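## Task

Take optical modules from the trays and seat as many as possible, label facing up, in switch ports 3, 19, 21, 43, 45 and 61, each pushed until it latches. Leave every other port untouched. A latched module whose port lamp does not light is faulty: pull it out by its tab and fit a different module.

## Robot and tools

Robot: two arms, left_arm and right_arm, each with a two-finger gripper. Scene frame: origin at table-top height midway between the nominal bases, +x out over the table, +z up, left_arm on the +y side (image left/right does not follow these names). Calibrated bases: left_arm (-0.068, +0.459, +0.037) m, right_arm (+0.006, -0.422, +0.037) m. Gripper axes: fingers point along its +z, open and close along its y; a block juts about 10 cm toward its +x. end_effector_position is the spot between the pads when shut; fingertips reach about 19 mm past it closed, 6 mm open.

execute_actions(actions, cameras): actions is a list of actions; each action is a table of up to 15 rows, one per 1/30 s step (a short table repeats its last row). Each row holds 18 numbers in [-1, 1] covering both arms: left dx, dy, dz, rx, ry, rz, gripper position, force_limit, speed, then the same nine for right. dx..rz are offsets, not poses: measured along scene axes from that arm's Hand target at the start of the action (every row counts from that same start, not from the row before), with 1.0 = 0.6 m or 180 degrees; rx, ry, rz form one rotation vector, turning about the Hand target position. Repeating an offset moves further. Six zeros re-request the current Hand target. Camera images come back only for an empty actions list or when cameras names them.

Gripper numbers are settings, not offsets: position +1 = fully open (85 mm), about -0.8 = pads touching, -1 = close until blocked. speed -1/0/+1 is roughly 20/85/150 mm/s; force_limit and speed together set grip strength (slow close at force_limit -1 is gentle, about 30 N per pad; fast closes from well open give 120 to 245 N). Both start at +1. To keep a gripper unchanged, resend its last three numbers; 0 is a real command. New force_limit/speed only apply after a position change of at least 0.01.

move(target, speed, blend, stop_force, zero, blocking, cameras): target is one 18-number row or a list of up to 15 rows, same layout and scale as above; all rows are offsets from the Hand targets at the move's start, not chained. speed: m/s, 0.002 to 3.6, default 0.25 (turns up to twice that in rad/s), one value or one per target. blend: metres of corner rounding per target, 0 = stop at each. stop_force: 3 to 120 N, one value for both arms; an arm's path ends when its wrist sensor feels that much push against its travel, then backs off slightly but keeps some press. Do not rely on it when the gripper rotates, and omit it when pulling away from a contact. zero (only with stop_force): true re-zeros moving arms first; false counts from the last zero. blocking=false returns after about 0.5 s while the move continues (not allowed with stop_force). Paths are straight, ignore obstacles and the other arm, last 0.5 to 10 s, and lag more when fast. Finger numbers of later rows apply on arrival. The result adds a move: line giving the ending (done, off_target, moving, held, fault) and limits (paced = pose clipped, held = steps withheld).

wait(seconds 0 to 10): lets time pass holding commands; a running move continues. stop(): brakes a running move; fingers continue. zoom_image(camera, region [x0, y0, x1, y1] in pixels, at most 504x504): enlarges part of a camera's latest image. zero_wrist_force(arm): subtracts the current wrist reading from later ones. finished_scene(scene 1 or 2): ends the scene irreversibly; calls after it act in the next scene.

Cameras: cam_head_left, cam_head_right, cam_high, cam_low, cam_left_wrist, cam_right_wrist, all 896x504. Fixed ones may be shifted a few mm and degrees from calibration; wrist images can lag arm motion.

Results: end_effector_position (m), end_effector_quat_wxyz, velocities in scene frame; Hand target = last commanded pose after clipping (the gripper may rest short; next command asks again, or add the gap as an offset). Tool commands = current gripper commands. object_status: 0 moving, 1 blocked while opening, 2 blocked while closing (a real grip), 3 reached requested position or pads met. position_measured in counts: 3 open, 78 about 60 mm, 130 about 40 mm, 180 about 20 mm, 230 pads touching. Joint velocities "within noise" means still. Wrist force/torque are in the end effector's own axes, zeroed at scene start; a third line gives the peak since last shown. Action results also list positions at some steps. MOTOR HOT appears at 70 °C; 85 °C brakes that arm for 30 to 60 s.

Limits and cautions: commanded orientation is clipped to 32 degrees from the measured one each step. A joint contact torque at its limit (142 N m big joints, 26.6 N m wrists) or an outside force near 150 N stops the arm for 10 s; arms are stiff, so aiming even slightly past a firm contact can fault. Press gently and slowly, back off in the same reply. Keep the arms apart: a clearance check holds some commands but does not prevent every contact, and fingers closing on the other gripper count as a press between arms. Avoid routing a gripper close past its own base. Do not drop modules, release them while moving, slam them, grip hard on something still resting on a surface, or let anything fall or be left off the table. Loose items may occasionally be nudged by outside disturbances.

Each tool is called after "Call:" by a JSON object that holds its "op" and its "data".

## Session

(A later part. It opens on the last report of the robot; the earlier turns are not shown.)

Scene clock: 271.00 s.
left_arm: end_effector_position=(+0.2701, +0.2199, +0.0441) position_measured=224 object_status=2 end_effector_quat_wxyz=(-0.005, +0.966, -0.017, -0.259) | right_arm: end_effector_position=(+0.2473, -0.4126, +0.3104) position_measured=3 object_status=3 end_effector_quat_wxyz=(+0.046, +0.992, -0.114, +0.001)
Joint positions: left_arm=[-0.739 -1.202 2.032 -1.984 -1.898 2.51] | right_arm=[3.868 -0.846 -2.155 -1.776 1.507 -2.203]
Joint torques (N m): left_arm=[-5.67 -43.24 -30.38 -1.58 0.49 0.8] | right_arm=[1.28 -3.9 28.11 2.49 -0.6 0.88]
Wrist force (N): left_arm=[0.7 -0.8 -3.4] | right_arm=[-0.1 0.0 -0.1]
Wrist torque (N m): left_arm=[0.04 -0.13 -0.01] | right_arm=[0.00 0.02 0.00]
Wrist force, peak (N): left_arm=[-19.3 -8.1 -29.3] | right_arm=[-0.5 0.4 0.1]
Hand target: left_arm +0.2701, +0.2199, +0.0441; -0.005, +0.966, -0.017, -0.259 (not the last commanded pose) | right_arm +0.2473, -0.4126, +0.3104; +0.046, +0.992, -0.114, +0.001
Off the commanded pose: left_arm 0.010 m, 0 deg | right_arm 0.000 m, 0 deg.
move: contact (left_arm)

Call:
{"op": "move", "data": {"target": [[0,0,0,0,0,0,-0.6,-0.6,-1,0,0,0,0,0,0,1,1,1],[0.05,-0.002,0.0866,0,0,0,-0.6,-0.6,-1,0,0,0,0,0,0,1,1,1]], "speed": 0.1, "cameras": ["cam_left_wrist"]}}

Scene clock: 275.50 s.
left_arm: end_effector_position=(+0.3002, +0.2187, +0.0961) position_measured=205 object_status=3 end_effector_quat_wxyz=(-0.005, +0.966, -0.017, -0.259) | right_arm: end_effector_position=(+0.2473, -0.4126, +0.3104) position_measured=3 object_status=3 end_effector_quat_wxyz=(+0.046, +0.992, -0.114, +0.001)
Joint positions: left_arm=[-0.702 -1.24 1.905 -1.808 -1.884 2.545] | right_arm=[3.868 -0.846 -2.155 -1.776 1.507 -2.203]
Joint torques (N m): left_arm=[-5.6 -22.16 -6.82 -2.77 -2.26 -1.98] | right_arm=[1.33 -4.44 28.12 2.58 -0.63 0.86]
Wrist force (N): left_arm=[1.3 -0.1 -2.0] | right_arm=[0.1 0.0 0.1]
Wrist torque (N m): left_arm=[-0.02 -0.14 -0.04] | right_arm=[0.00 0.00 0.00]
Wrist force, peak (N): left_arm=[0.2 -0.9 -4.1] | right_arm=[-0.5 0.2 -0.4]
Hand target: left_arm +0.3001, +0.2187, +0.0960; -0.005, +0.966, -0.017, -0.259 | right_arm +0.2473, -0.4126, +0.3104; +0.046, +0.992, -0.114, +0.001
Off the commanded pose: left_arm 0.000 m, 0 deg | right_arm 0.000 m, 0 deg.
move: done
camera_calibration:
cam_left_wrist: T_world_to_cam=[[-0.0387478, -0.999225, -0.0068897, 0.242538], [-0.632211, 0.0191752, 0.774559, 0.124896], [-0.773827, 0.0343682, -0.632464, 0.413211], [0, 0, 0, 1]] pos_world=[0.408112, 0.225753, 0.166273]
Images, in order (width x height): cam_left_wrist 896x504.

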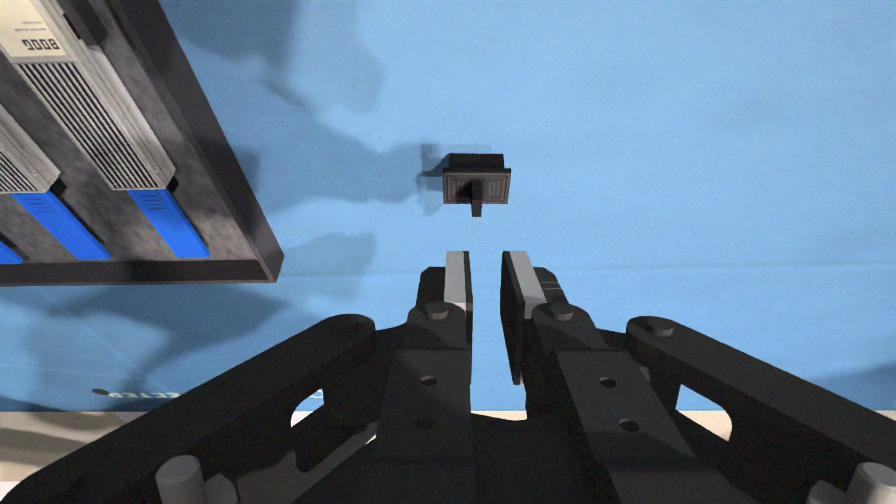

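Call:
{"op": "move", "data": {"target": [[0.10, -0.08, 0.05, -0.0123, -0.305, 0, -0.6, -0.6, -1, 0,0,0,0,0,0,1,1,1],[0.1167, -0.12, -0.06, -0.0245, -0.611, 0, -0.6, -0.6, -1, 0,0,0,0,0,0,1,1,1]], "speed": 0.5, "blend": 0.03, "cameras": ["cam_left_wrist"]}}

Call:
{"op": "zoom_image", "data": {"camera": "cam_left_wrist", "region": [150, 80, 400, 260]}}

Scene clock: 293.07 s.
left_arm: end_effector_position=(+0.3678, +0.1511, +0.0597) position_measured=205 object_status=3 end_effector_quat_wxyz=(-0.002, +0.782, -0.005, +0.623) | right_arm: end_effector_position=(+0.2473, -0.4126, +0.3104) position_measured=3 object_status=3 end_effector_quat_wxyz=(+0.046, +0.992, -0.114, +0.001)
Joint positions: left_arm=[-1.41 -0.596 2.424 -4.021 -0.278 2.22] | right_arm=[3.868 -0.846 -2.155 -1.776 1.507 -2.203]
Joint torques (N m): left_arm=[0.62 -33.49 3.37 -3.38 1.64 0.18] | right_arm=[1.08 -3.92 28.51 2.48 -0.84 0.96]
Wrist force (N): left_arm=[-3.4 1.9 -2.7] | right_arm=[0.1 0.3 0.1]
Wrist torque (N m): left_arm=[0.36 0.19 0.04] | right_arm=[0.04 -0.02 0.00]
Wrist force, peak (N): left_arm=[-19.4 7.9 -1.5] | right_arm=[0.2 -0.1 -0.5]
Hand target: left_arm +0.3678, +0.1511, +0.0597; -0.002, +0.782, -0.005, +0.623 (not the last commanded pose) | right_arm +0.2473, -0.4126, +0.3104; +0.046, +0.992, -0.114, +0.001
Tool commands: left_gripper/position=-0.6 left_gripper/force_limit=-0.6 left_gripper/speed=-1.0 right_gripper/position=+1.0 right_gripper/force_limit=+1.0 right_gripper/speed=+1.0
Off the commanded pose: left_arm 0.005 m, 4 deg | right_arm 0.000 m, 0 deg.
FORCE FAULT: contact force on the left arm reached its limit, and that arm stopped. The contact can be on any part of that arm, not only on its tool. That arm's remaining commands of this call were not run. That arm is still stopped at the end of this call. That arm stays stopped for about 10 more seconds. Until then a move that you send moves the other arm only, and its call returns only when the move has ended. Once the stop has ended, the next robot result says so. If the stop ends while you think or write, that arm runs what you send next, counted from a new Hand target: where the arm stands when the stop ends. While its stop runs, that arm takes no new command, but its gripper still runs the gripper command that each later call begins with. Until it ends, the stop uses up actions while you think or wait. An arm that is not stopped still takes commands.
move: fault (left_arm)
camera_calibration:
cam_left_wrist: T_world_to_cam=[[0.00188093, -0.999951, -0.0096996, 0.162696], [-0.553901, 0.00703392, -0.832553, 0.266153], [0.83258, 0.0069386, -0.553861, -0.14657], [0, 0, 0, 1]] pos_world=[0.269148, 0.161833, 0.141985]
Images, in order (width x height): cam_left_wrist 896x504.

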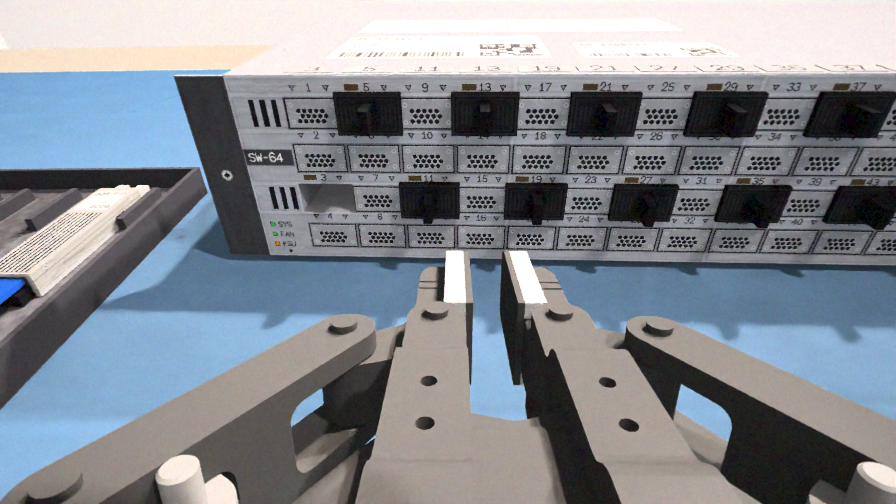

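Scaled by 2.016 from the camera's 896x504 image, which has a finer 1280x720 frame.

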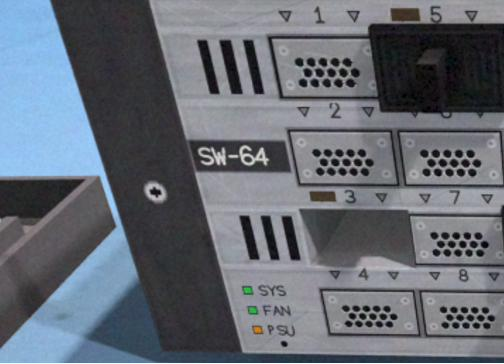

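Call:
{"op": "move", "data": {"target": [[0, 0.02, 0.12, 0, 0.05, 0, -0.007, -0.6, -1, 0,0,0,0,0,0,1,1,1],[-0.17, 0.44, 0.16, 0.0136, 0.3389, 0, -0.007, -0.6, -1, 0,0,0,0,0,0,1,1,1]], "speed": 0.4, "blend": 0.04, "cameras": ["cam_left_wrist", "cam_head_left"]}}

Scene clock: 353.43 s.
left_arm: end_effector_position=(+0.2659, +0.4150, +0.1558) position_measured=129 object_status=3 end_effector_quat_wxyz=(-0.015, +0.990, -0.018, +0.140) | right_arm: end_effector_position=(+0.2473, -0.4126, +0.3104) position_measured=3 object_status=3 end_effector_quat_wxyz=(+0.046, +0.992, -0.114, +0.001)
Joint positions: left_arm=[-0.712 -2.092 2.585 -2.263 -1.369 2.487] | right_arm=[3.868 -0.846 -2.155 -1.776 1.507 -2.203]
Joint torques (N m): left_arm=[6.56 11.38 -9.88 -1.76 -1.12 1.28] | right_arm=[1.23 -4.19 28.91 2.6 -0.94 1.17]
Wrist force (N): left_arm=[0.3 0.9 -0.8] | right_arm=[0.1 0.2 0.0]
Wrist torque (N m): left_arm=[0.13 -0.11 0.05] | right_arm=[0.03 -0.02 0.00]
Wrist force, peak (N): left_arm=[-7.4 3.2 -1.7] | right_arm=[-0.5 0.0 0.4]
Hand target: left_arm +0.2658, +0.4151, +0.1557; -0.016, +0.990, -0.018, +0.140 | right_arm +0.2473, -0.4126, +0.3104; +0.046, +0.992, -0.114, +0.001
Off the commanded pose: left_arm 0.000 m, 0 deg | right_arm 0.000 m, 0 deg.
FORCE FAULT, CONTINUED: the left arm's stop, for the force fault that an earlier result reported, is over. The rest of the stop counts as 19 of the actions that you can send in this scene. The stop ended before this call began, so that arm ran this call's commands, counted from a new Hand target: where the arm stood when the stop ended.
move: done; blend cut to 0.0393 m at target 1
camera_calibration:
cam_left_wrist: T_world_to_cam=[[-0.0280745, -0.998754, -0.0412489, 0.440131], [-0.996392, 0.0246538, 0.0812149, 0.255886], [-0.0800968, 0.0433802, -0.995843, 0.286125], [0, 0, 0, 1]] pos_world=[0.290237, 0.420862, 0.282309]
Images, in order (width x height): cam_head_left 896x504, cam_left_wrist 896x504.

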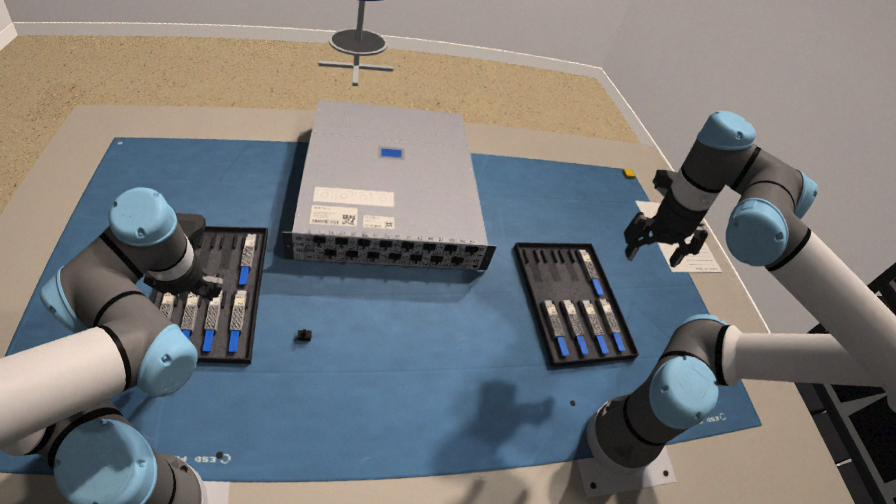

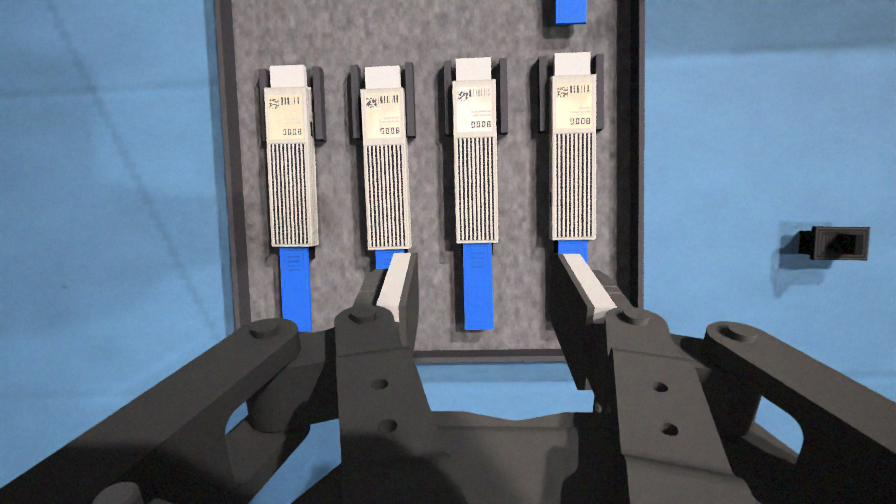

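Call:
{"op": "zoom_image", "data": {"camera": "cam_left_wrist", "region": [230, 50, 430, 150]}}

Call:
{"op": "zoom_image", "data": {"camera": "cam_left_wrist", "region": [430, 40, 630, 150]}}

Call:
{"op": "zoom_image", "data": {"camera": "cam_left_wrist", "region": [420, 30, 660, 350]}}

Scaled by 2.520 from the camera's 896x504 image, which has a finer 1280x720 frame.

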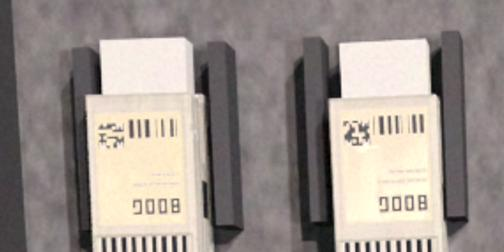

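Scaled by 2.520 from the camera's 896x504 image, which has a finer 1280x720 frame.

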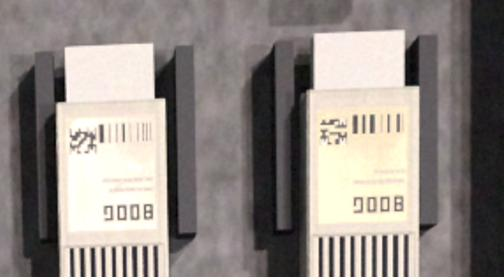

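Scaled by 1.575 from the camera's 896x504 image, which has a finer 1280x720 frame.

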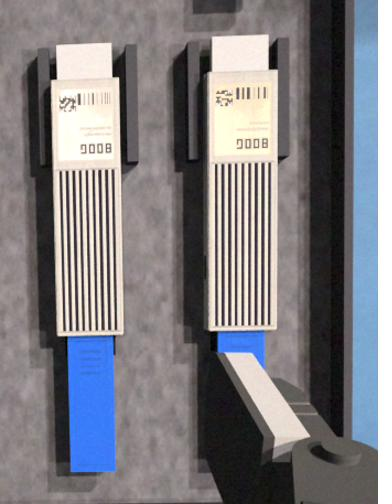

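Call:
{"op": "zoom_image", "data": {"camera": "cam_left_wrist", "region": [440, 130, 620, 260]}}

Call:
{"op": "zoom_image", "data": {"camera": "cam_left_wrist", "region": [580, 0, 680, 200]}}

Scaled by 2.800 from the camera's 896x504 image, which has a finer 1280x720 frame.

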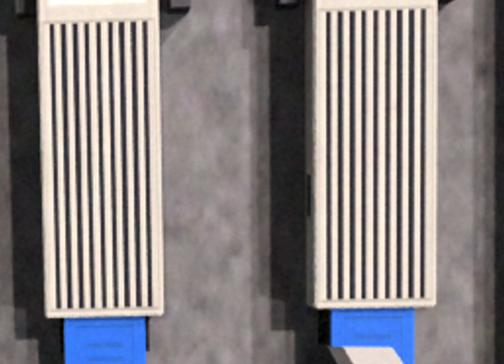

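Scaled by 2.520 from the camera's 896x504 image, which has a finer 1280x720 frame.

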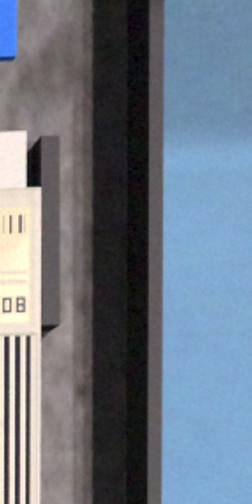

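Call:
{"op": "move", "data": {"target": [0.0868, 0.0003, -0.1847, 0, 0.0894, 0.0133, -0.205, 1, 0, 0,0,0,0,0,0,1,1,1], "speed": 0.25, "cameras": ["cam_left_wrist"]}}

Scene clock: 443.23 s.
left_arm: end_effector_position=(+0.3180, +0.4152, +0.0450) position_measured=155 object_status=3 end_effector_quat_wxyz=(-0.016, +1.000, +0.001, +0.000) | right_arm: end_effector_position=(+0.2473, -0.4126, +0.3104) position_measured=3 object_status=3 end_effector_quat_wxyz=(+0.046, +0.992, -0.114, +0.001)
Joint positions: left_arm=[-0.483 -1.479 2.432 -2.509 -1.543 2.658] | right_arm=[3.868 -0.846 -2.155 -1.776 1.507 -2.203]
Joint torques (N m): left_arm=[2.42 -7.64 -7.41 -1.12 0.06 -1.36] | right_arm=[1.01 -4.06 28.79 2.53 -0.88 1.22]
Wrist force (N): left_arm=[0.9 0.3 -1.1] | right_arm=[0.0 0.0 0.3]
Wrist torque (N m): left_arm=[0.04 -0.14 0.07] | right_arm=[0.01 0.01 0.00]
Wrist force, peak (N): left_arm=[-0.4 0.8 -3.2] | right_arm=[0.1 0.0 -0.5]
Hand target: left_arm +0.3179, +0.4152, +0.0449; -0.016, +1.000, +0.001, +0.000 | right_arm +0.2473, -0.4126, +0.3104; +0.046, +0.992, -0.114, +0.001
Off the commanded pose: left_arm 0.000 m, 0 deg | right_arm 0.000 m, 0 deg.
move: done
camera_calibration:
cam_left_wrist: T_world_to_cam=[[0.00259377, -0.999283, -0.0377733, 0.427571], [-0.93497, -0.0158224, 0.354375, 0.301682], [-0.354718, 0.0343978, -0.93434, 0.268212], [0, 0, 0, 1]] pos_world=[0.376094, 0.422812, 0.159844]
Images, in order (width x height): cam_left_wrist 896x504.

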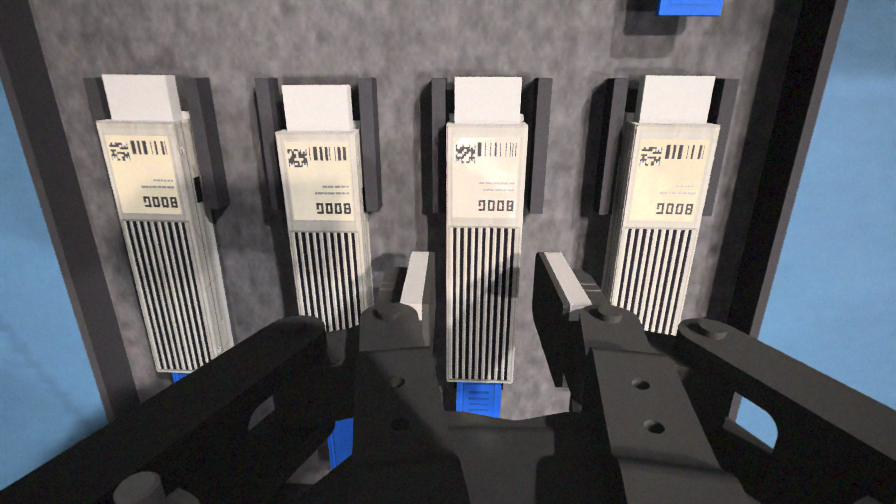

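Call:
{"op": "move", "data": {"target": [[0, 0.001, -0.0358, 0, 0, 0, -0.205, 1, 0, 0,0,0,0,0,0,1,1,1],[0, 0.001, -0.0358, 0, 0, 0, -1, -0.4, -1, 0,0,0,0,0,0,1,1,1]], "speed": 0.08, "cameras": ["cam_left_wrist"]}}

Scene clock: 455.13 s.
left_arm: end_effector_position=(+0.3180, +0.4157, +0.0255) position_measured=155 object_status=3 end_effector_quat_wxyz=(-0.016, +1.000, +0.001, +0.000) | right_arm: end_effector_position=(+0.2473, -0.4126, +0.3104) position_measured=3 object_status=3 end_effector_quat_wxyz=(+0.046, +0.992, -0.114, +0.001)
Joint positions: left_arm=[-0.482 -1.419 2.448 -2.585 -1.543 2.659] | right_arm=[3.868 -0.846 -2.155 -1.776 1.507 -2.203]
Joint torques (N m): left_arm=[0.71 -19.9 -14.29 -3.61 -0.1 -0.25] | right_arm=[1.06 -3.64 29.27 2.58 -0.93 1.43]
Wrist force (N): left_arm=[1.2 0.1 -1.9] | right_arm=[0.1 -0.1 -0.1]
Wrist torque (N m): left_arm=[0.04 -0.18 0.01] | right_arm=[-0.02 0.00 0.00]
Wrist force, peak (N): left_arm=[-29.3 -14.7 -125.1] | right_arm=[-0.4 -0.2 0.2]
Hand target: left_arm +0.3180, +0.4157, +0.0255; -0.016, +1.000, +0.001, +0.000 (not the last commanded pose) | right_arm +0.2473, -0.4126, +0.3104; +0.046, +0.992, -0.114, +0.001
Tool commands: left_gripper/position=-0.207843 left_gripper/force_limit=+1.0 left_gripper/speed=+0.003922 right_gripper/position=+1.0 right_gripper/force_limit=+1.0 right_gripper/speed=+1.0
Off the commanded pose: left_arm 0.002 m, 0 deg | right_arm 0.000 m, 0 deg.
FORCE FAULT: contact force on the left arm reached its limit, and that arm stopped. The contact can be on any part of that arm, not only on its tool. That arm's remaining commands of this call were not run. That arm is still stopped at the end of this call. That arm stays stopped for about 10 more seconds. Until then a move that you send moves the other arm only, and its call returns only when the move has ended. Once the stop has ended, the next robot result says so. If the stop ends while you think or write, that arm runs what you send next, counted from a new Hand target: where the arm stands when the stop ends. While its stop runs, that arm takes no new command, but its gripper still runs the gripper command that each later call begins with. Until it ends, the stop uses up actions while you think or wait. An arm that is not stopped still takes commands.
move: fault (left_arm); path passed 1 of 2 targets; target 2's new numbers were not sent
camera_calibration:
cam_left_wrist: T_world_to_cam=[[0.00259499, -0.999295, -0.0374585, 0.427294], [-0.934823, -0.015726, 0.354766, 0.308543], [-0.355105, 0.0340964, -0.934204, 0.250265], [0, 0, 0, 1]] pos_world=[0.376194, 0.423312, 0.140344]
Images, in order (width x height): cam_left_wrist 896x504.

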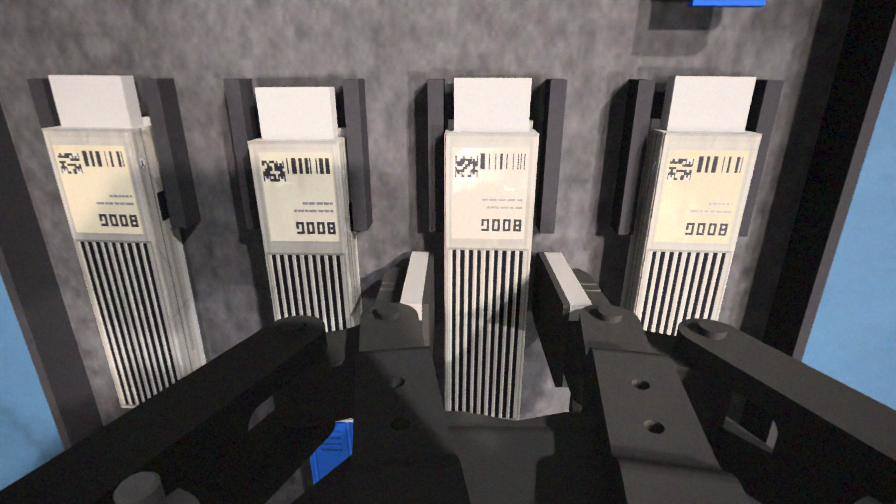

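Call:
{"op": "move", "data": {"target": [[0, 0, 0.004, 0, 0, 0, -0.205, 1, 0, 0,0,0,0,0,0,1,1,1],[0, 0, 0.004, 0, 0, 0, -1, -0.7, -1, 0,0,0,0,0,0,1,1,1]], "speed": 0.05}}

Scene clock: 471.97 s.
left_arm: end_effector_position=(+0.3180, +0.4157, +0.0280) position_measured=175 object_status=0 end_effector_quat_wxyz=(-0.016, +1.000, +0.001, +0.000) | right_arm: end_effector_position=(+0.2473, -0.4126, +0.3104) position_measured=3 object_status=3 end_effector_quat_wxyz=(+0.046, +0.992, -0.114, +0.001)
Joint positions: left_arm=[-0.482 -1.427 2.446 -2.575 -1.543 2.659] | right_arm=[3.868 -0.846 -2.155 -1.776 1.507 -2.203]
Joint torques (N m): left_arm=[0.81 -5.93 -22.78 -4.99 -0.17 -0.26] | right_arm=[1.39 -3.37 28.98 2.57 -1.05 1.52]
Wrist force (N): left_arm=[-4.7 -1.7 -12.7] | right_arm=[-0.2 0.0 -0.3]
Wrist torque (N m): left_arm=[-0.06 -0.12 0.02] | right_arm=[0.01 0.03 0.00]
Wrist force, peak (N): left_arm=[-4.7 -1.7 -12.7] | right_arm=[-0.1 0.6 0.4]
Hand target: left_arm +0.3180, +0.4157, +0.0279; -0.016, +1.000, +0.001, +0.000 | right_arm +0.2473, -0.4126, +0.3104; +0.046, +0.992, -0.114, +0.001
Off the commanded pose: left_arm 0.000 m, 0 deg | right_arm 0.000 m, 0 deg.
FORCE FAULT, CONTINUED: the left arm's stop, for the force fault that an earlier result reported, is over. The rest of the stop counts as 19 of the actions that you can send in this scene. The stop ended before this call began, so that arm ran this call's commands, counted from a new Hand target: where the arm stood when the stop ended.
move: done

Call:
{"op": "wait", "data": {"seconds": 0.4, "cameras": ["cam_left_wrist"]}}

Scene clock: 473.90 s.
left_arm: end_effector_position=(+0.3180, +0.4157, +0.0279) position_measured=175 object_status=2 end_effector_quat_wxyz=(-0.016, +1.000, +0.001, +0.000) | right_arm: end_effector_position=(+0.2473, -0.4126, +0.3104) position_measured=3 object_status=3 end_effector_quat_wxyz=(+0.046, +0.992, -0.114, +0.001)
Joint positions: left_arm=[-0.482 -1.427 2.446 -2.575 -1.543 2.659] | right_arm=[3.868 -0.846 -2.155 -1.776 1.507 -2.203]
Joint torques (N m): left_arm=[0.59 -5.14 -9.29 -5 -0.13 -0.2] | right_arm=[1.1 -3.33 29.37 2.47 -1.01 1.52]
Wrist force (N): left_arm=[-5.0 -1.4 -15.5] | right_arm=[0.0 -0.1 0.1]
Wrist torque (N m): left_arm=[-0.03 -0.14 0.02] | right_arm=[0.00 0.00 0.00]
Wrist force, peak (N): left_arm=[-4.9 -1.7 -16.1] | right_arm=[-0.4 0.3 0.1]
Hand target: left_arm +0.3180, +0.4157, +0.0279; -0.016, +1.000, +0.001, +0.000 | right_arm +0.2473, -0.4126, +0.3104; +0.046, +0.992, -0.114, +0.001
Tool commands: left_gripper/position=-1.0 left_gripper/force_limit=-0.7 left_gripper/speed=-1.0 right_gripper/position=+1.0 right_gripper/force_limit=+1.0 right_gripper/speed=+1.0
Off the commanded pose: left_arm 0.000 m, 0 deg | right_arm 0.000 m, 0 deg.
wait: 0.40 s; at rest from the start
camera_calibration:
cam_left_wrist: T_world_to_cam=[[0.00259469, -0.999295, -0.0374584, 0.427384], [-0.934823, -0.0157256, 0.354766, 0.307691], [-0.355105, 0.0340964, -0.934204, 0.252507], [0, 0, 0, 1]] pos_world=[0.376194, 0.423312, 0.142744]
Images, in order (width x height): cam_left_wrist 896x504.

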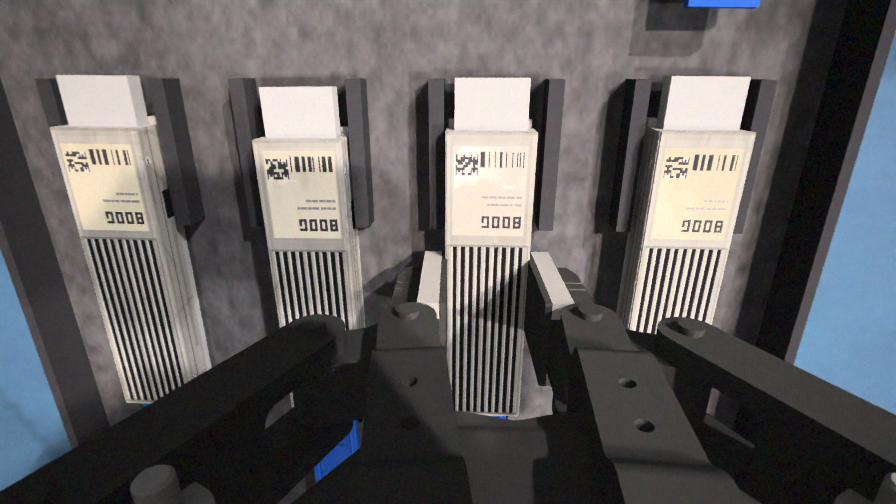

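Call:
{"op": "move", "data": {"target": [[0, 0, 0.08, 0, 0, 0, -1, -0.7, -1, 0,0,0,0,0,0,1,1,1],[0.03, -0.2, 0.11, -0.01, 0, -0.0128, -1, -0.7, -1, 0,0,0,0,0,0,1,1,1],[0.08, -0.4762, 0.012, -0.01, 0, -0.0128, -1, -0.7, -1, 0,0,0,0,0,0,1,1,1]], "speed": [0.15, 0.3, 0.2], "blend": 0.03, "cameras": ["cam_left_wrist"]}}

Scene clock: 482.07 s.
left_arm: end_effector_position=(+0.3660, +0.1300, +0.0352) position_measured=175 object_status=2 end_effector_quat_wxyz=(+0.000, +1.000, -0.019, +0.000) | right_arm: end_effector_position=(+0.2473, -0.4126, +0.3104) position_measured=3 object_status=3 end_effector_quat_wxyz=(+0.046, +0.992, -0.114, +0.001)
Joint positions: left_arm=[-0.897 -1.156 2.013 -2.428 -1.571 2.285] | right_arm=[3.868 -0.846 -2.155 -1.776 1.507 -2.203]
Joint torques (N m): left_arm=[-0.7 -34.98 -9.07 -1.3 0.84 0.7] | right_arm=[1.29 -3.52 29.26 2.64 -1.14 1.5]
Wrist force (N): left_arm=[1.6 0.6 -0.4] | right_arm=[0.0 0.2 -0.2]
Wrist torque (N m): left_arm=[0.09 -0.26 -0.07] | right_arm=[0.03 0.01 0.00]
Wrist force, peak (N): left_arm=[-5.1 -1.7 -16.0] | right_arm=[-0.5 0.4 -0.3]
Hand target: left_arm +0.3660, +0.1300, +0.0351; +0.000, +1.000, -0.019, +0.000 | right_arm +0.2473, -0.4126, +0.3104; +0.046, +0.992, -0.114, +0.001
Off the commanded pose: left_arm 0.000 m, 0 deg | right_arm 0.000 m, 0 deg.
move: done; blend cut to 0.024 m at target 1
camera_calibration:
cam_left_wrist: T_world_to_cam=[[-0.0376919, -0.999271, -0.00603434, 0.155671], [-0.934504, 0.0331087, 0.354408, 0.339099], [-0.35395, 0.0189974, -0.935071, 0.28761], [0, 0, 0, 1]] pos_world=[0.424556, 0.138866, 0.149695]
Images, in order (width x height): cam_left_wrist 896x504.

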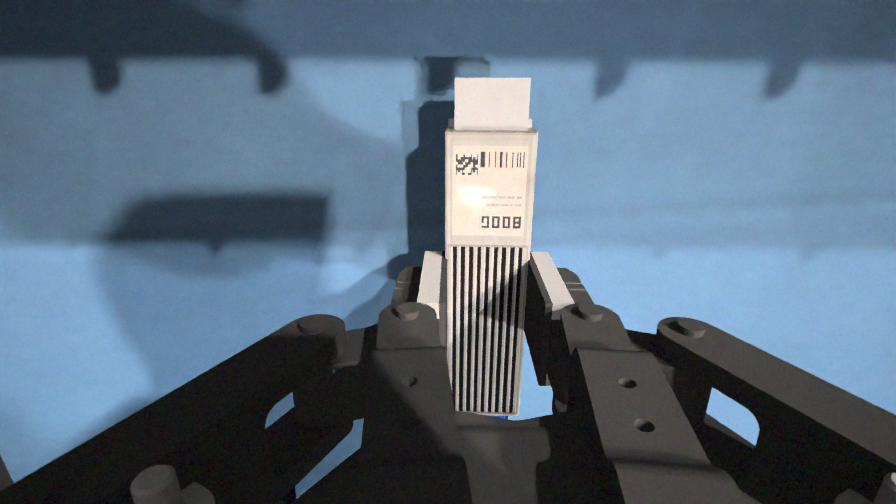

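Call:
{"op": "move", "data": {"target": [[0, 0, -0.0167, 0, 0, 0, -1, -0.7, -1, 0,0,0,0,0,0,1,1,1],[0, 0, -0.04, 0, 0, 0, -1, -0.7, -1, 0,0,0,0,0,0,1,1,1]], "speed": [0.04, 0.008], "stop_force": 4}}

Scene clock: 486.60 s.
left_arm: end_effector_position=(+0.3660, +0.1300, +0.0226) position_measured=175 object_status=2 end_effector_quat_wxyz=(+0.000, +1.000, -0.019, +0.000) | right_arm: end_effector_position=(+0.2473, -0.4126, +0.3104) position_measured=3 object_status=3 end_effector_quat_wxyz=(+0.046, +0.992, -0.114, +0.001)
Joint positions: left_arm=[-0.897 -1.13 2.02 -2.46 -1.571 2.285] | right_arm=[3.868 -0.846 -2.155 -1.776 1.507 -2.203]
Joint torques (N m): left_arm=[-3.5 -47.51 -30.87 -3.75 -1.18 -1.68] | right_arm=[1.24 -3.71 29.35 2.57 -1.15 1.53]
Wrist force (N): left_arm=[1.5 0.4 -0.3] | right_arm=[0.1 0.3 0.1]
Wrist torque (N m): left_arm=[0.05 -0.25 -0.07] | right_arm=[0.04 0.00 -0.01]
Wrist force, peak (N): left_arm=[1.4 1.2 -8.5] | right_arm=[-0.5 0.1 -0.2]
Hand target: left_arm +0.3660, +0.1299, +0.0226; +0.000, +1.000, -0.019, +0.000 (not the last commanded pose) | right_arm +0.2473, -0.4126, +0.3104; +0.046, +0.992, -0.114, +0.001
Off the commanded pose: left_arm 0.011 m, 0 deg | right_arm 0.000 m, 0 deg.
move: contact (left_arm); path passed 1 of 2 targets

Call:
{"op": "move", "data": {"target": [[0, 0, 0, 0, 0, 0, -0.11, -0.7, -0.5, 0,0,0,0,0,0,1,1,1],[-0.005, 0, 0.09, -0.004, -0.10, 0, -0.11, -0.7, -0.5, 0,0,0,0,0,0,1,1,1],[-0.0708, 0.0028, 0.0623, -0.0123, -0.333, 0, -0.11, -0.7, -0.5, 0,0,0,0,0,0,1,1,1]], "speed": [0.1, 0.2, 0.4], "blend": [0, 0.02, 0], "cameras": ["cam_left_wrist", "cam_head_right"]}}

Scene clock: 499.20 s.
left_arm: end_effector_position=(+0.3235, +0.1317, +0.0600) position_measured=143 object_status=3 end_effector_quat_wxyz=(+0.009, +0.866, -0.017, +0.500) | right_arm: end_effector_position=(+0.2473, -0.4126, +0.3104) position_measured=3 object_status=3 end_effector_quat_wxyz=(+0.046, +0.992, -0.114, +0.001)
Joint positions: left_arm=[-1.462 -0.995 2.547 -3.371 -0.543 1.86] | right_arm=[3.868 -0.846 -2.155 -1.776 1.507 -2.203]
Joint torques (N m): left_arm=[-4.1 -22.4 -16.87 -2.72 2.97 -1.81] | right_arm=[1.32 -3.1 29.64 2.62 -1.24 1.55]
Wrist force (N): left_arm=[-1.8 1.5 -1.2] | right_arm=[-0.3 -0.1 -0.1]
Wrist torque (N m): left_arm=[0.30 -0.01 -0.02] | right_arm=[-0.02 0.06 0.00]
Wrist force, peak (N): left_arm=[-3.2 1.5 -1.8] | right_arm=[-0.4 -0.1 0.4]
Hand target: left_arm +0.3235, +0.1316, +0.0600; +0.009, +0.866, -0.017, +0.500 | right_arm +0.2473, -0.4126, +0.3104; +0.046, +0.992, -0.114, +0.001
Off the commanded pose: left_arm 0.000 m, 0 deg | right_arm 0.000 m, 0 deg.
move: done
camera_calibration:
cam_left_wrist: T_world_to_cam=[[-0.0320871, -0.999478, -0.00383147, 0.153963], [-0.774353, 0.0272831, -0.632165, 0.298623], [0.63194, -0.0173174, -0.774824, -0.0280198], [0, 0, 0, 1]] pos_world=[0.253887, 0.14525, 0.167659]
Images, in order (width x height): cam_head_right 896x504, cam_left_wrist 896x504.

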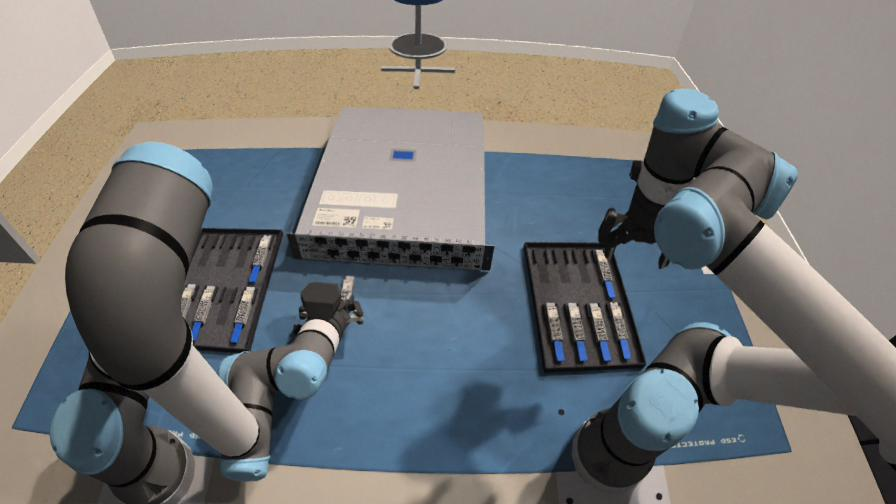

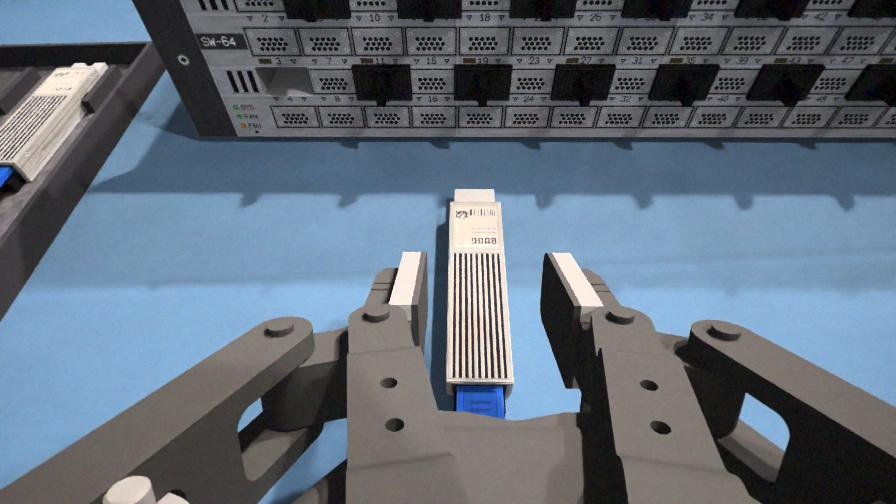

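Call:
{"op": "zoom_image", "data": {"camera": "cam_left_wrist", "region": [160, 30, 400, 150]}}

Call:
{"op": "zoom_image", "data": {"camera": "cam_left_wrist", "region": [380, 170, 620, 400]}}

Scaled by 2.100 from the camera's 896x504 image, which has a finer 1280x720 frame.

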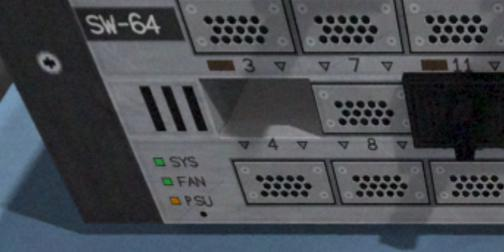

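Scaled by 2.100 from the camera's 896x504 image, which has a finer 1280x720 frame.

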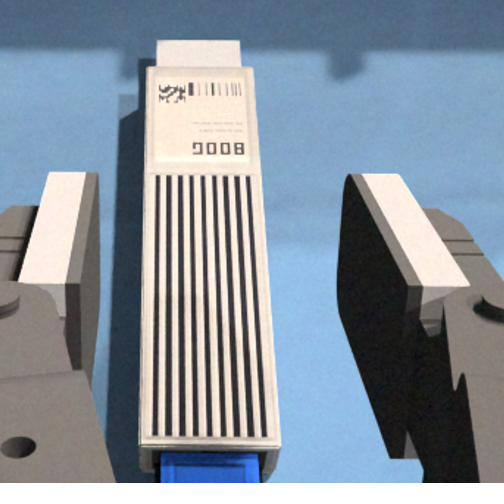

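Call:
{"op": "move", "data": {"target": [[0, 0, -0.0533, 0, 0, 0, -0.11, -0.7, -0.5, 0,0,0,0,0,0,1,1,1],[0, 0, -0.063, 0, 0, 0, -0.11, -0.7, -0.5, 0,0,0,0,0,0,1,1,1]], "speed": [0.06, 0.008], "stop_force": 4, "cameras": ["cam_left_wrist"]}}

Scene clock: 508.27 s.
left_arm: end_effector_position=(+0.3235, +0.1316, +0.0222) position_measured=143 object_status=3 end_effector_quat_wxyz=(+0.009, +0.866, -0.017, +0.500) | right_arm: end_effector_position=(+0.2473, -0.4126, +0.3104) position_measured=3 object_status=3 end_effector_quat_wxyz=(+0.046, +0.992, -0.114, +0.001)
Joint positions: left_arm=[-1.462 -0.839 2.526 -3.505 -0.542 1.86] | right_arm=[3.868 -0.846 -2.155 -1.776 1.507 -2.203]
Joint torques (N m): left_arm=[6.75 -41.2 0.91 -1.23 0.78 1.22] | right_arm=[1.57 -3.5 29.84 2.57 -1.27 1.59]
Wrist force (N): left_arm=[-1.7 1.4 -1.5] | right_arm=[-0.1 0.4 0.3]
Wrist torque (N m): left_arm=[0.31 0.02 0.02] | right_arm=[0.06 0.02 -0.01]
Wrist force, peak (N): left_arm=[-2.7 1.2 -1.3] | right_arm=[-0.1 0.4 0.4]
Hand target: left_arm +0.3235, +0.1316, +0.0222; +0.009, +0.866, -0.017, +0.500 | right_arm +0.2473, -0.4126, +0.3104; +0.046, +0.992, -0.114, +0.001
Off the commanded pose: left_arm 0.000 m, 0 deg | right_arm 0.000 m, 0 deg.
move: done
camera_calibration:
cam_left_wrist: T_world_to_cam=[[-0.0319957, -0.999481, -0.00363205, 0.15377], [-0.774268, 0.0270838, -0.632278, 0.274749], [0.632049, -0.017418, -0.774733, -0.0573333], [0, 0, 0, 1]] pos_world=[0.253887, 0.14525, 0.129858]
Images, in order (width x height): cam_left_wrist 896x504.

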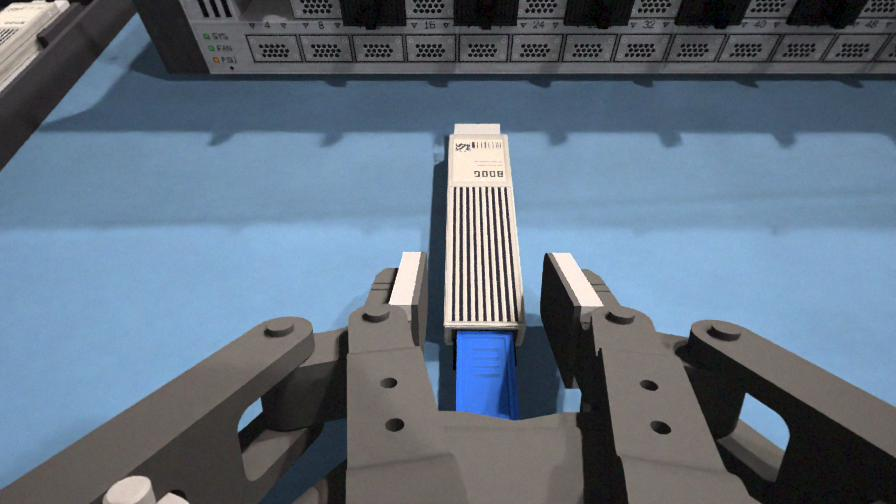

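Call:
{"op": "execute_actions", "data": {"actions": [[[0,0,0,0,0,0,-1,0.2,-1,0,0,0,0,0,0,1,1,1]]]}}

Call:
{"op": "wait", "data": {"seconds": 0.4, "cameras": ["cam_left_wrist"]}}

Scene clock: 514.93 s.
left_arm: end_effector_position=(+0.3235, +0.1316, +0.0222) position_measured=178 object_status=0 end_effector_quat_wxyz=(+0.009, +0.866, -0.017, +0.500) | right_arm: end_effector_position=(+0.2473, -0.4126, +0.3104) position_measured=3 object_status=3 end_effector_quat_wxyz=(+0.046, +0.992, -0.114, +0.001)
Joint positions: left_arm=[-1.462 -0.839 2.526 -3.505 -0.542 1.86] | right_arm=[3.868 -0.846 -2.155 -1.776 1.507 -2.203]
Joint torques (N m): left_arm=[5.38 -38.95 12.62 -1.54 1.67 1.29] | right_arm=[1.13 -3.22 30.32 2.6 -1.33 1.52]
Wrist force (N): left_arm=[3.8 1.3 -5.3] | right_arm=[0.0 0.0 0.0]
Wrist torque (N m): left_arm=[0.34 -0.09 0.01] | right_arm=[0.01 0.00 0.00]
Wrist force, peak (N): left_arm=[3.8 1.4 -5.4] | right_arm=[0.0 0.6 0.2]
Hand target: left_arm +0.3235, +0.1316, +0.0222; +0.009, +0.866, -0.017, +0.500 | right_arm +0.2473, -0.4126, +0.3104; +0.046, +0.992, -0.114, +0.001
Off the commanded pose: left_arm 0.000 m, 0 deg | right_arm 0.000 m, 0 deg.
Step readings (end_effector_position of left_arm | right_arm):
0: (+0.3235, +0.1316, +0.0222) | (+0.2473, -0.4126, +0.3104)
1: (+0.3235, +0.1316, +0.0222) | (+0.2473, -0.4126, +0.3104)
2: (+0.3235, +0.1316, +0.0222) | (+0.2473, -0.4126, +0.3104)
4: (+0.3235, +0.1316, +0.0222) | (+0.2473, -0.4126, +0.3104)
8: (+0.3235, +0.1316, +0.0222) | (+0.2473, -0.4126, +0.3104)
15: (+0.3235, +0.1316, +0.0222) | (+0.2473, -0.4126, +0.3104)

Scene clock: 515.33 s.
left_arm: end_effector_position=(+0.3235, +0.1316, +0.0222) position_measured=178 object_status=2 end_effector_quat_wxyz=(+0.009, +0.866, -0.017, +0.500) | right_arm: end_effector_position=(+0.2473, -0.4126, +0.3104) position_measured=3 object_status=3 end_effector_quat_wxyz=(+0.046, +0.992, -0.114, +0.001)
Joint positions: left_arm=[-1.462 -0.839 2.526 -3.505 -0.542 1.86] | right_arm=[3.868 -0.846 -2.155 -1.776 1.507 -2.203]
Joint torques (N m): left_arm=[5.48 -37.03 12.64 -1.46 1.74 1.32] | right_arm=[1.15 -3.14 29.4 2.7 -1.38 1.53]
Wrist force (N): left_arm=[3.5 1.5 -5.0] | right_arm=[-0.2 0.2 0.0]
Wrist torque (N m): left_arm=[0.33 -0.10 0.02] | right_arm=[0.03 0.04 0.00]
Wrist force, peak (N): left_arm=[3.9 1.2 -5.4] | right_arm=[0.1 0.5 0.0]
Hand target: left_arm +0.3235, +0.1316, +0.0222; +0.009, +0.866, -0.017, +0.500 | right_arm +0.2473, -0.4126, +0.3104; +0.046, +0.992, -0.114, +0.001
Tool commands: left_gripper/position=-1.0 left_gripper/force_limit=+0.2 left_gripper/speed=-1.0 right_gripper/position=+1.0 right_gripper/force_limit=+1.0 right_gripper/speed=+1.0
Off the commanded pose: left_arm 0.000 m, 0 deg | right_arm 0.000 m, 0 deg.
wait: 0.40 s; at rest by 0.17 s
camera_calibration:
cam_left_wrist: T_world_to_cam=[[-0.0319957, -0.999481, -0.00363205, 0.15377], [-0.774268, 0.0270838, -0.632278, 0.274749], [0.632049, -0.017418, -0.774733, -0.0573333], [0, 0, 0, 1]] pos_world=[0.253887, 0.14525, 0.129858]
Images, in order (width x height): cam_left_wrist 896x504.

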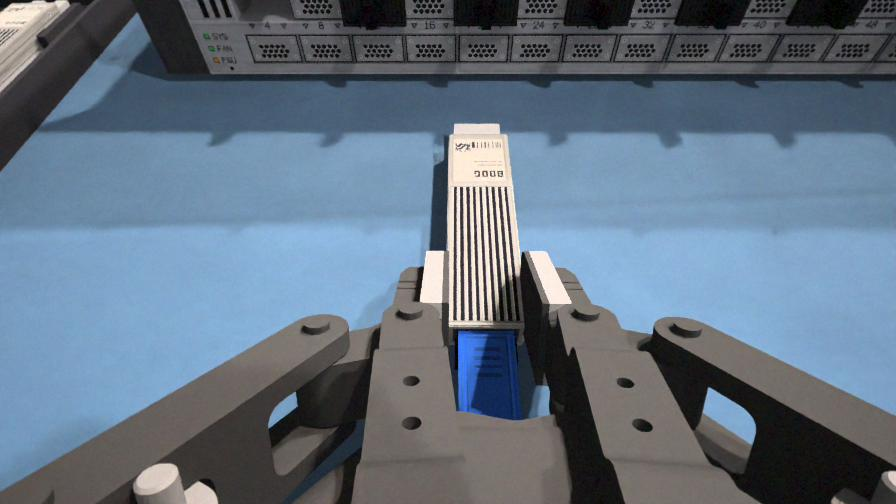

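Call:
{"op": "move", "data": {"target": [[0, 0.02, 0.08, 0, 0, 0, -1, 0.2, -1, 0,0,0,0,0,0,1,1,1],[0.0542, 0.156, 0.0527, 0, 0, 0, -1, 0.2, -1, 0,0,0,0,0,0,1,1,1]], "speed": [0.12, 0.2], "blend": 0.02, "cameras": ["cam_left_wrist", "cam_head_left"]}}

Call:
{"op": "zoom_image", "data": {"camera": "cam_left_wrist", "region": [340, 20, 620, 260]}}

Scene clock: 524.30 s.
left_arm: end_effector_position=(+0.3560, +0.2252, +0.0538) position_measured=178 object_status=2 end_effector_quat_wxyz=(+0.009, +0.866, -0.017, +0.500) | right_arm: end_effector_position=(+0.2473, -0.4126, +0.3104) position_measured=3 object_status=3 end_effector_quat_wxyz=(+0.046, +0.992, -0.114, +0.001)
Joint positions: left_arm=[-1.298 -0.833 2.669 -3.893 -0.602 2.143] | right_arm=[3.868 -0.846 -2.155 -1.776 1.507 -2.203]
Joint torques (N m): left_arm=[4.77 -35.61 -10.12 -5.03 2.75 0.03] | right_arm=[1.51 -3.74 29.79 2.54 -1.38 1.44]
Wrist force (N): left_arm=[-2.7 1.6 -0.9] | right_arm=[-0.1 -0.2 -0.1]
Wrist torque (N m): left_arm=[0.32 0.02 0.09] | right_arm=[-0.03 0.01 0.00]
Wrist force, peak (N): left_arm=[4.2 1.2 -5.5] | right_arm=[-0.3 0.4 -0.3]
Hand target: left_arm +0.3561, +0.2252, +0.0538; +0.009, +0.866, -0.017, +0.500 | right_arm +0.2473, -0.4126, +0.3104; +0.046, +0.992, -0.114, +0.001
Off the commanded pose: left_arm 0.000 m, 0 deg | right_arm 0.000 m, 0 deg.
move: done
camera_calibration:
cam_left_wrist: T_world_to_cam=[[-0.0320238, -0.999479, -0.00390877, 0.248528], [-0.774355, 0.0272829, -0.632163, 0.317316], [0.631941, -0.0172175, -0.774825, -0.0517647], [0, 0, 0, 1]] pos_world=[0.286387, 0.238851, 0.161459]
Images, in order (width x height): cam_head_left 896x504, cam_left_wrist 896x504.

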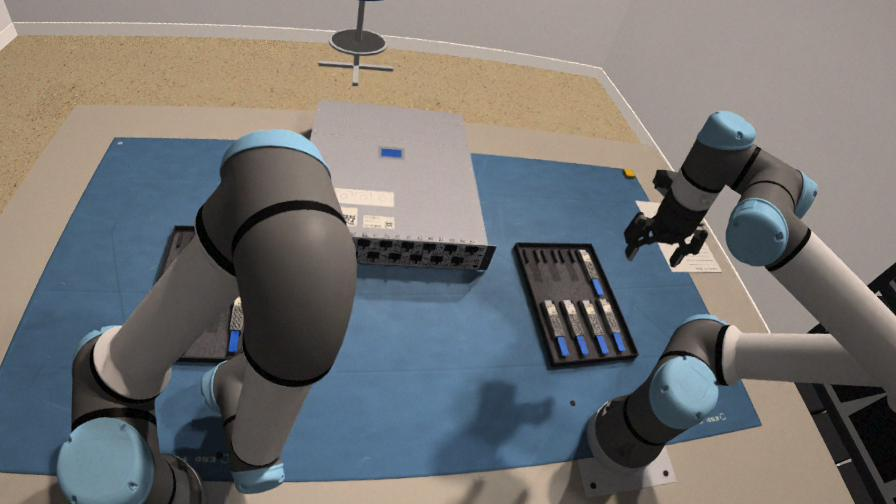

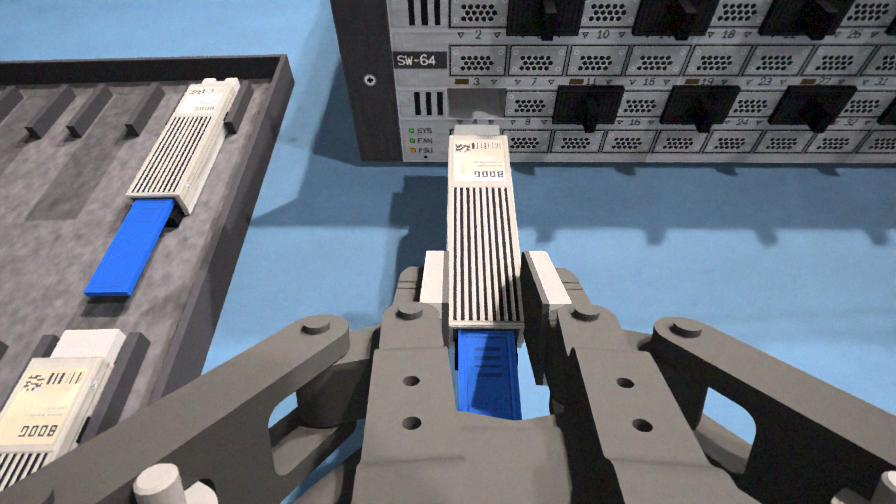

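Scaled by 1.800 from the camera's 896x504 image, which has a finer 1280x720 frame.

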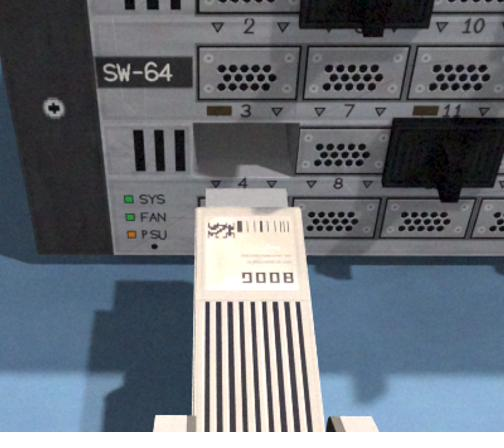

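Call:
{"op": "move", "data": {"target": [[0.0, -0.001, 0.005, 0, 0, 0, -1, 0.2, -1, 0,0,0,0,0,0,1,1,1],[0.03, -0.0022, 0.005, 0, 0, 0, -1, 0.2, -1, 0,0,0,0,0,0,1,1,1]], "speed": [0.03, 0.03], "stop_force": 5, "cameras": ["cam_left_wrist"]}}

Call:
{"op": "zoom_image", "data": {"camera": "cam_left_wrist", "region": [380, 60, 580, 220]}}

Scene clock: 557.40 s.
left_arm: end_effector_position=(+0.3740, +0.2239, +0.0568) position_measured=178 object_status=2 end_effector_quat_wxyz=(+0.009, +0.866, -0.017, +0.500) | right_arm: end_effector_position=(+0.2473, -0.4126, +0.3104) position_measured=3 object_status=3 end_effector_quat_wxyz=(+0.046, +0.992, -0.114, +0.001)
Joint positions: left_arm=[-1.238 -0.838 2.622 -3.915 -0.632 2.233] | right_arm=[3.868 -0.846 -2.155 -1.776 1.507 -2.203]
Joint torques (N m): left_arm=[-5.17 -37.02 15.92 -1.6 2.86 -0.84] | right_arm=[1.09 -2.95 29.77 2.58 -1.39 1.5]
Wrist force (N): left_arm=[-2.7 1.6 -1.1] | right_arm=[-0.1 0.2 0.0]
Wrist torque (N m): left_arm=[0.32 0.02 0.05] | right_arm=[0.04 0.03 0.00]
Wrist force, peak (N): left_arm=[-3.3 1.4 -0.9] | right_arm=[-0.3 0.5 -0.1]
Hand target: left_arm +0.3741, +0.2239, +0.0568; +0.009, +0.866, -0.017, +0.500 | right_arm +0.2473, -0.4126, +0.3104; +0.046, +0.992, -0.114, +0.001
Off the commanded pose: left_arm 0.000 m, 0 deg | right_arm 0.000 m, 0 deg.
move: done
camera_calibration:
cam_left_wrist: T_world_to_cam=[[-0.0320076, -0.999481, -0.00377105, 0.24779], [-0.774267, 0.0271809, -0.632275, 0.333203], [0.632049, -0.0173178, -0.774735, -0.0608619], [0, 0, 0, 1]] pos_world=[0.304387, 0.23755, 0.164458]
Images, in order (width x height): cam_left_wrist 896x504.

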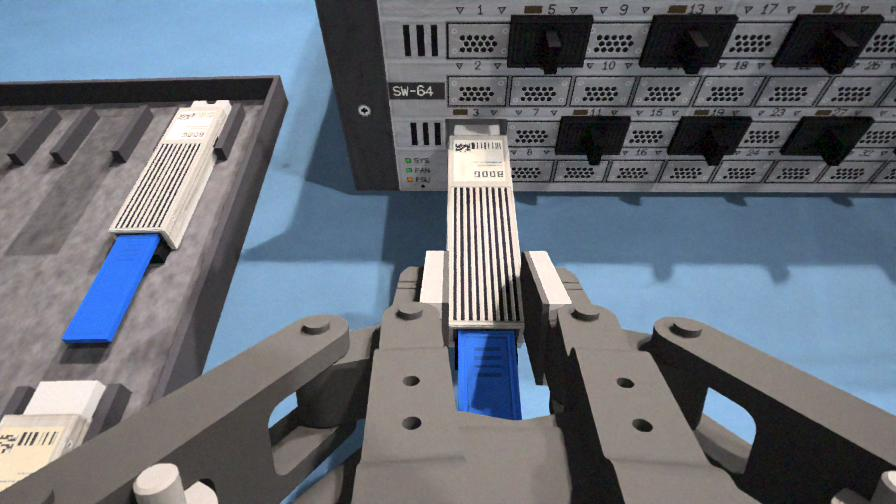

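Scaled by 2.520 from the camera's 896x504 image, which has a finer 1280x720 frame.

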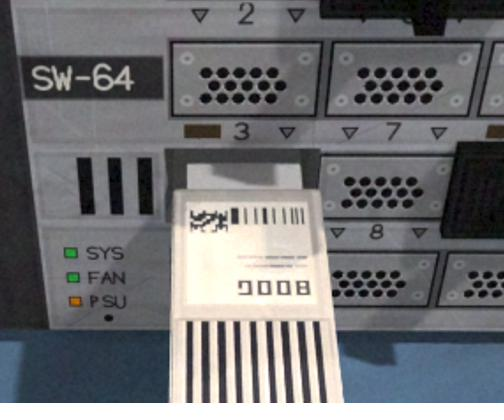

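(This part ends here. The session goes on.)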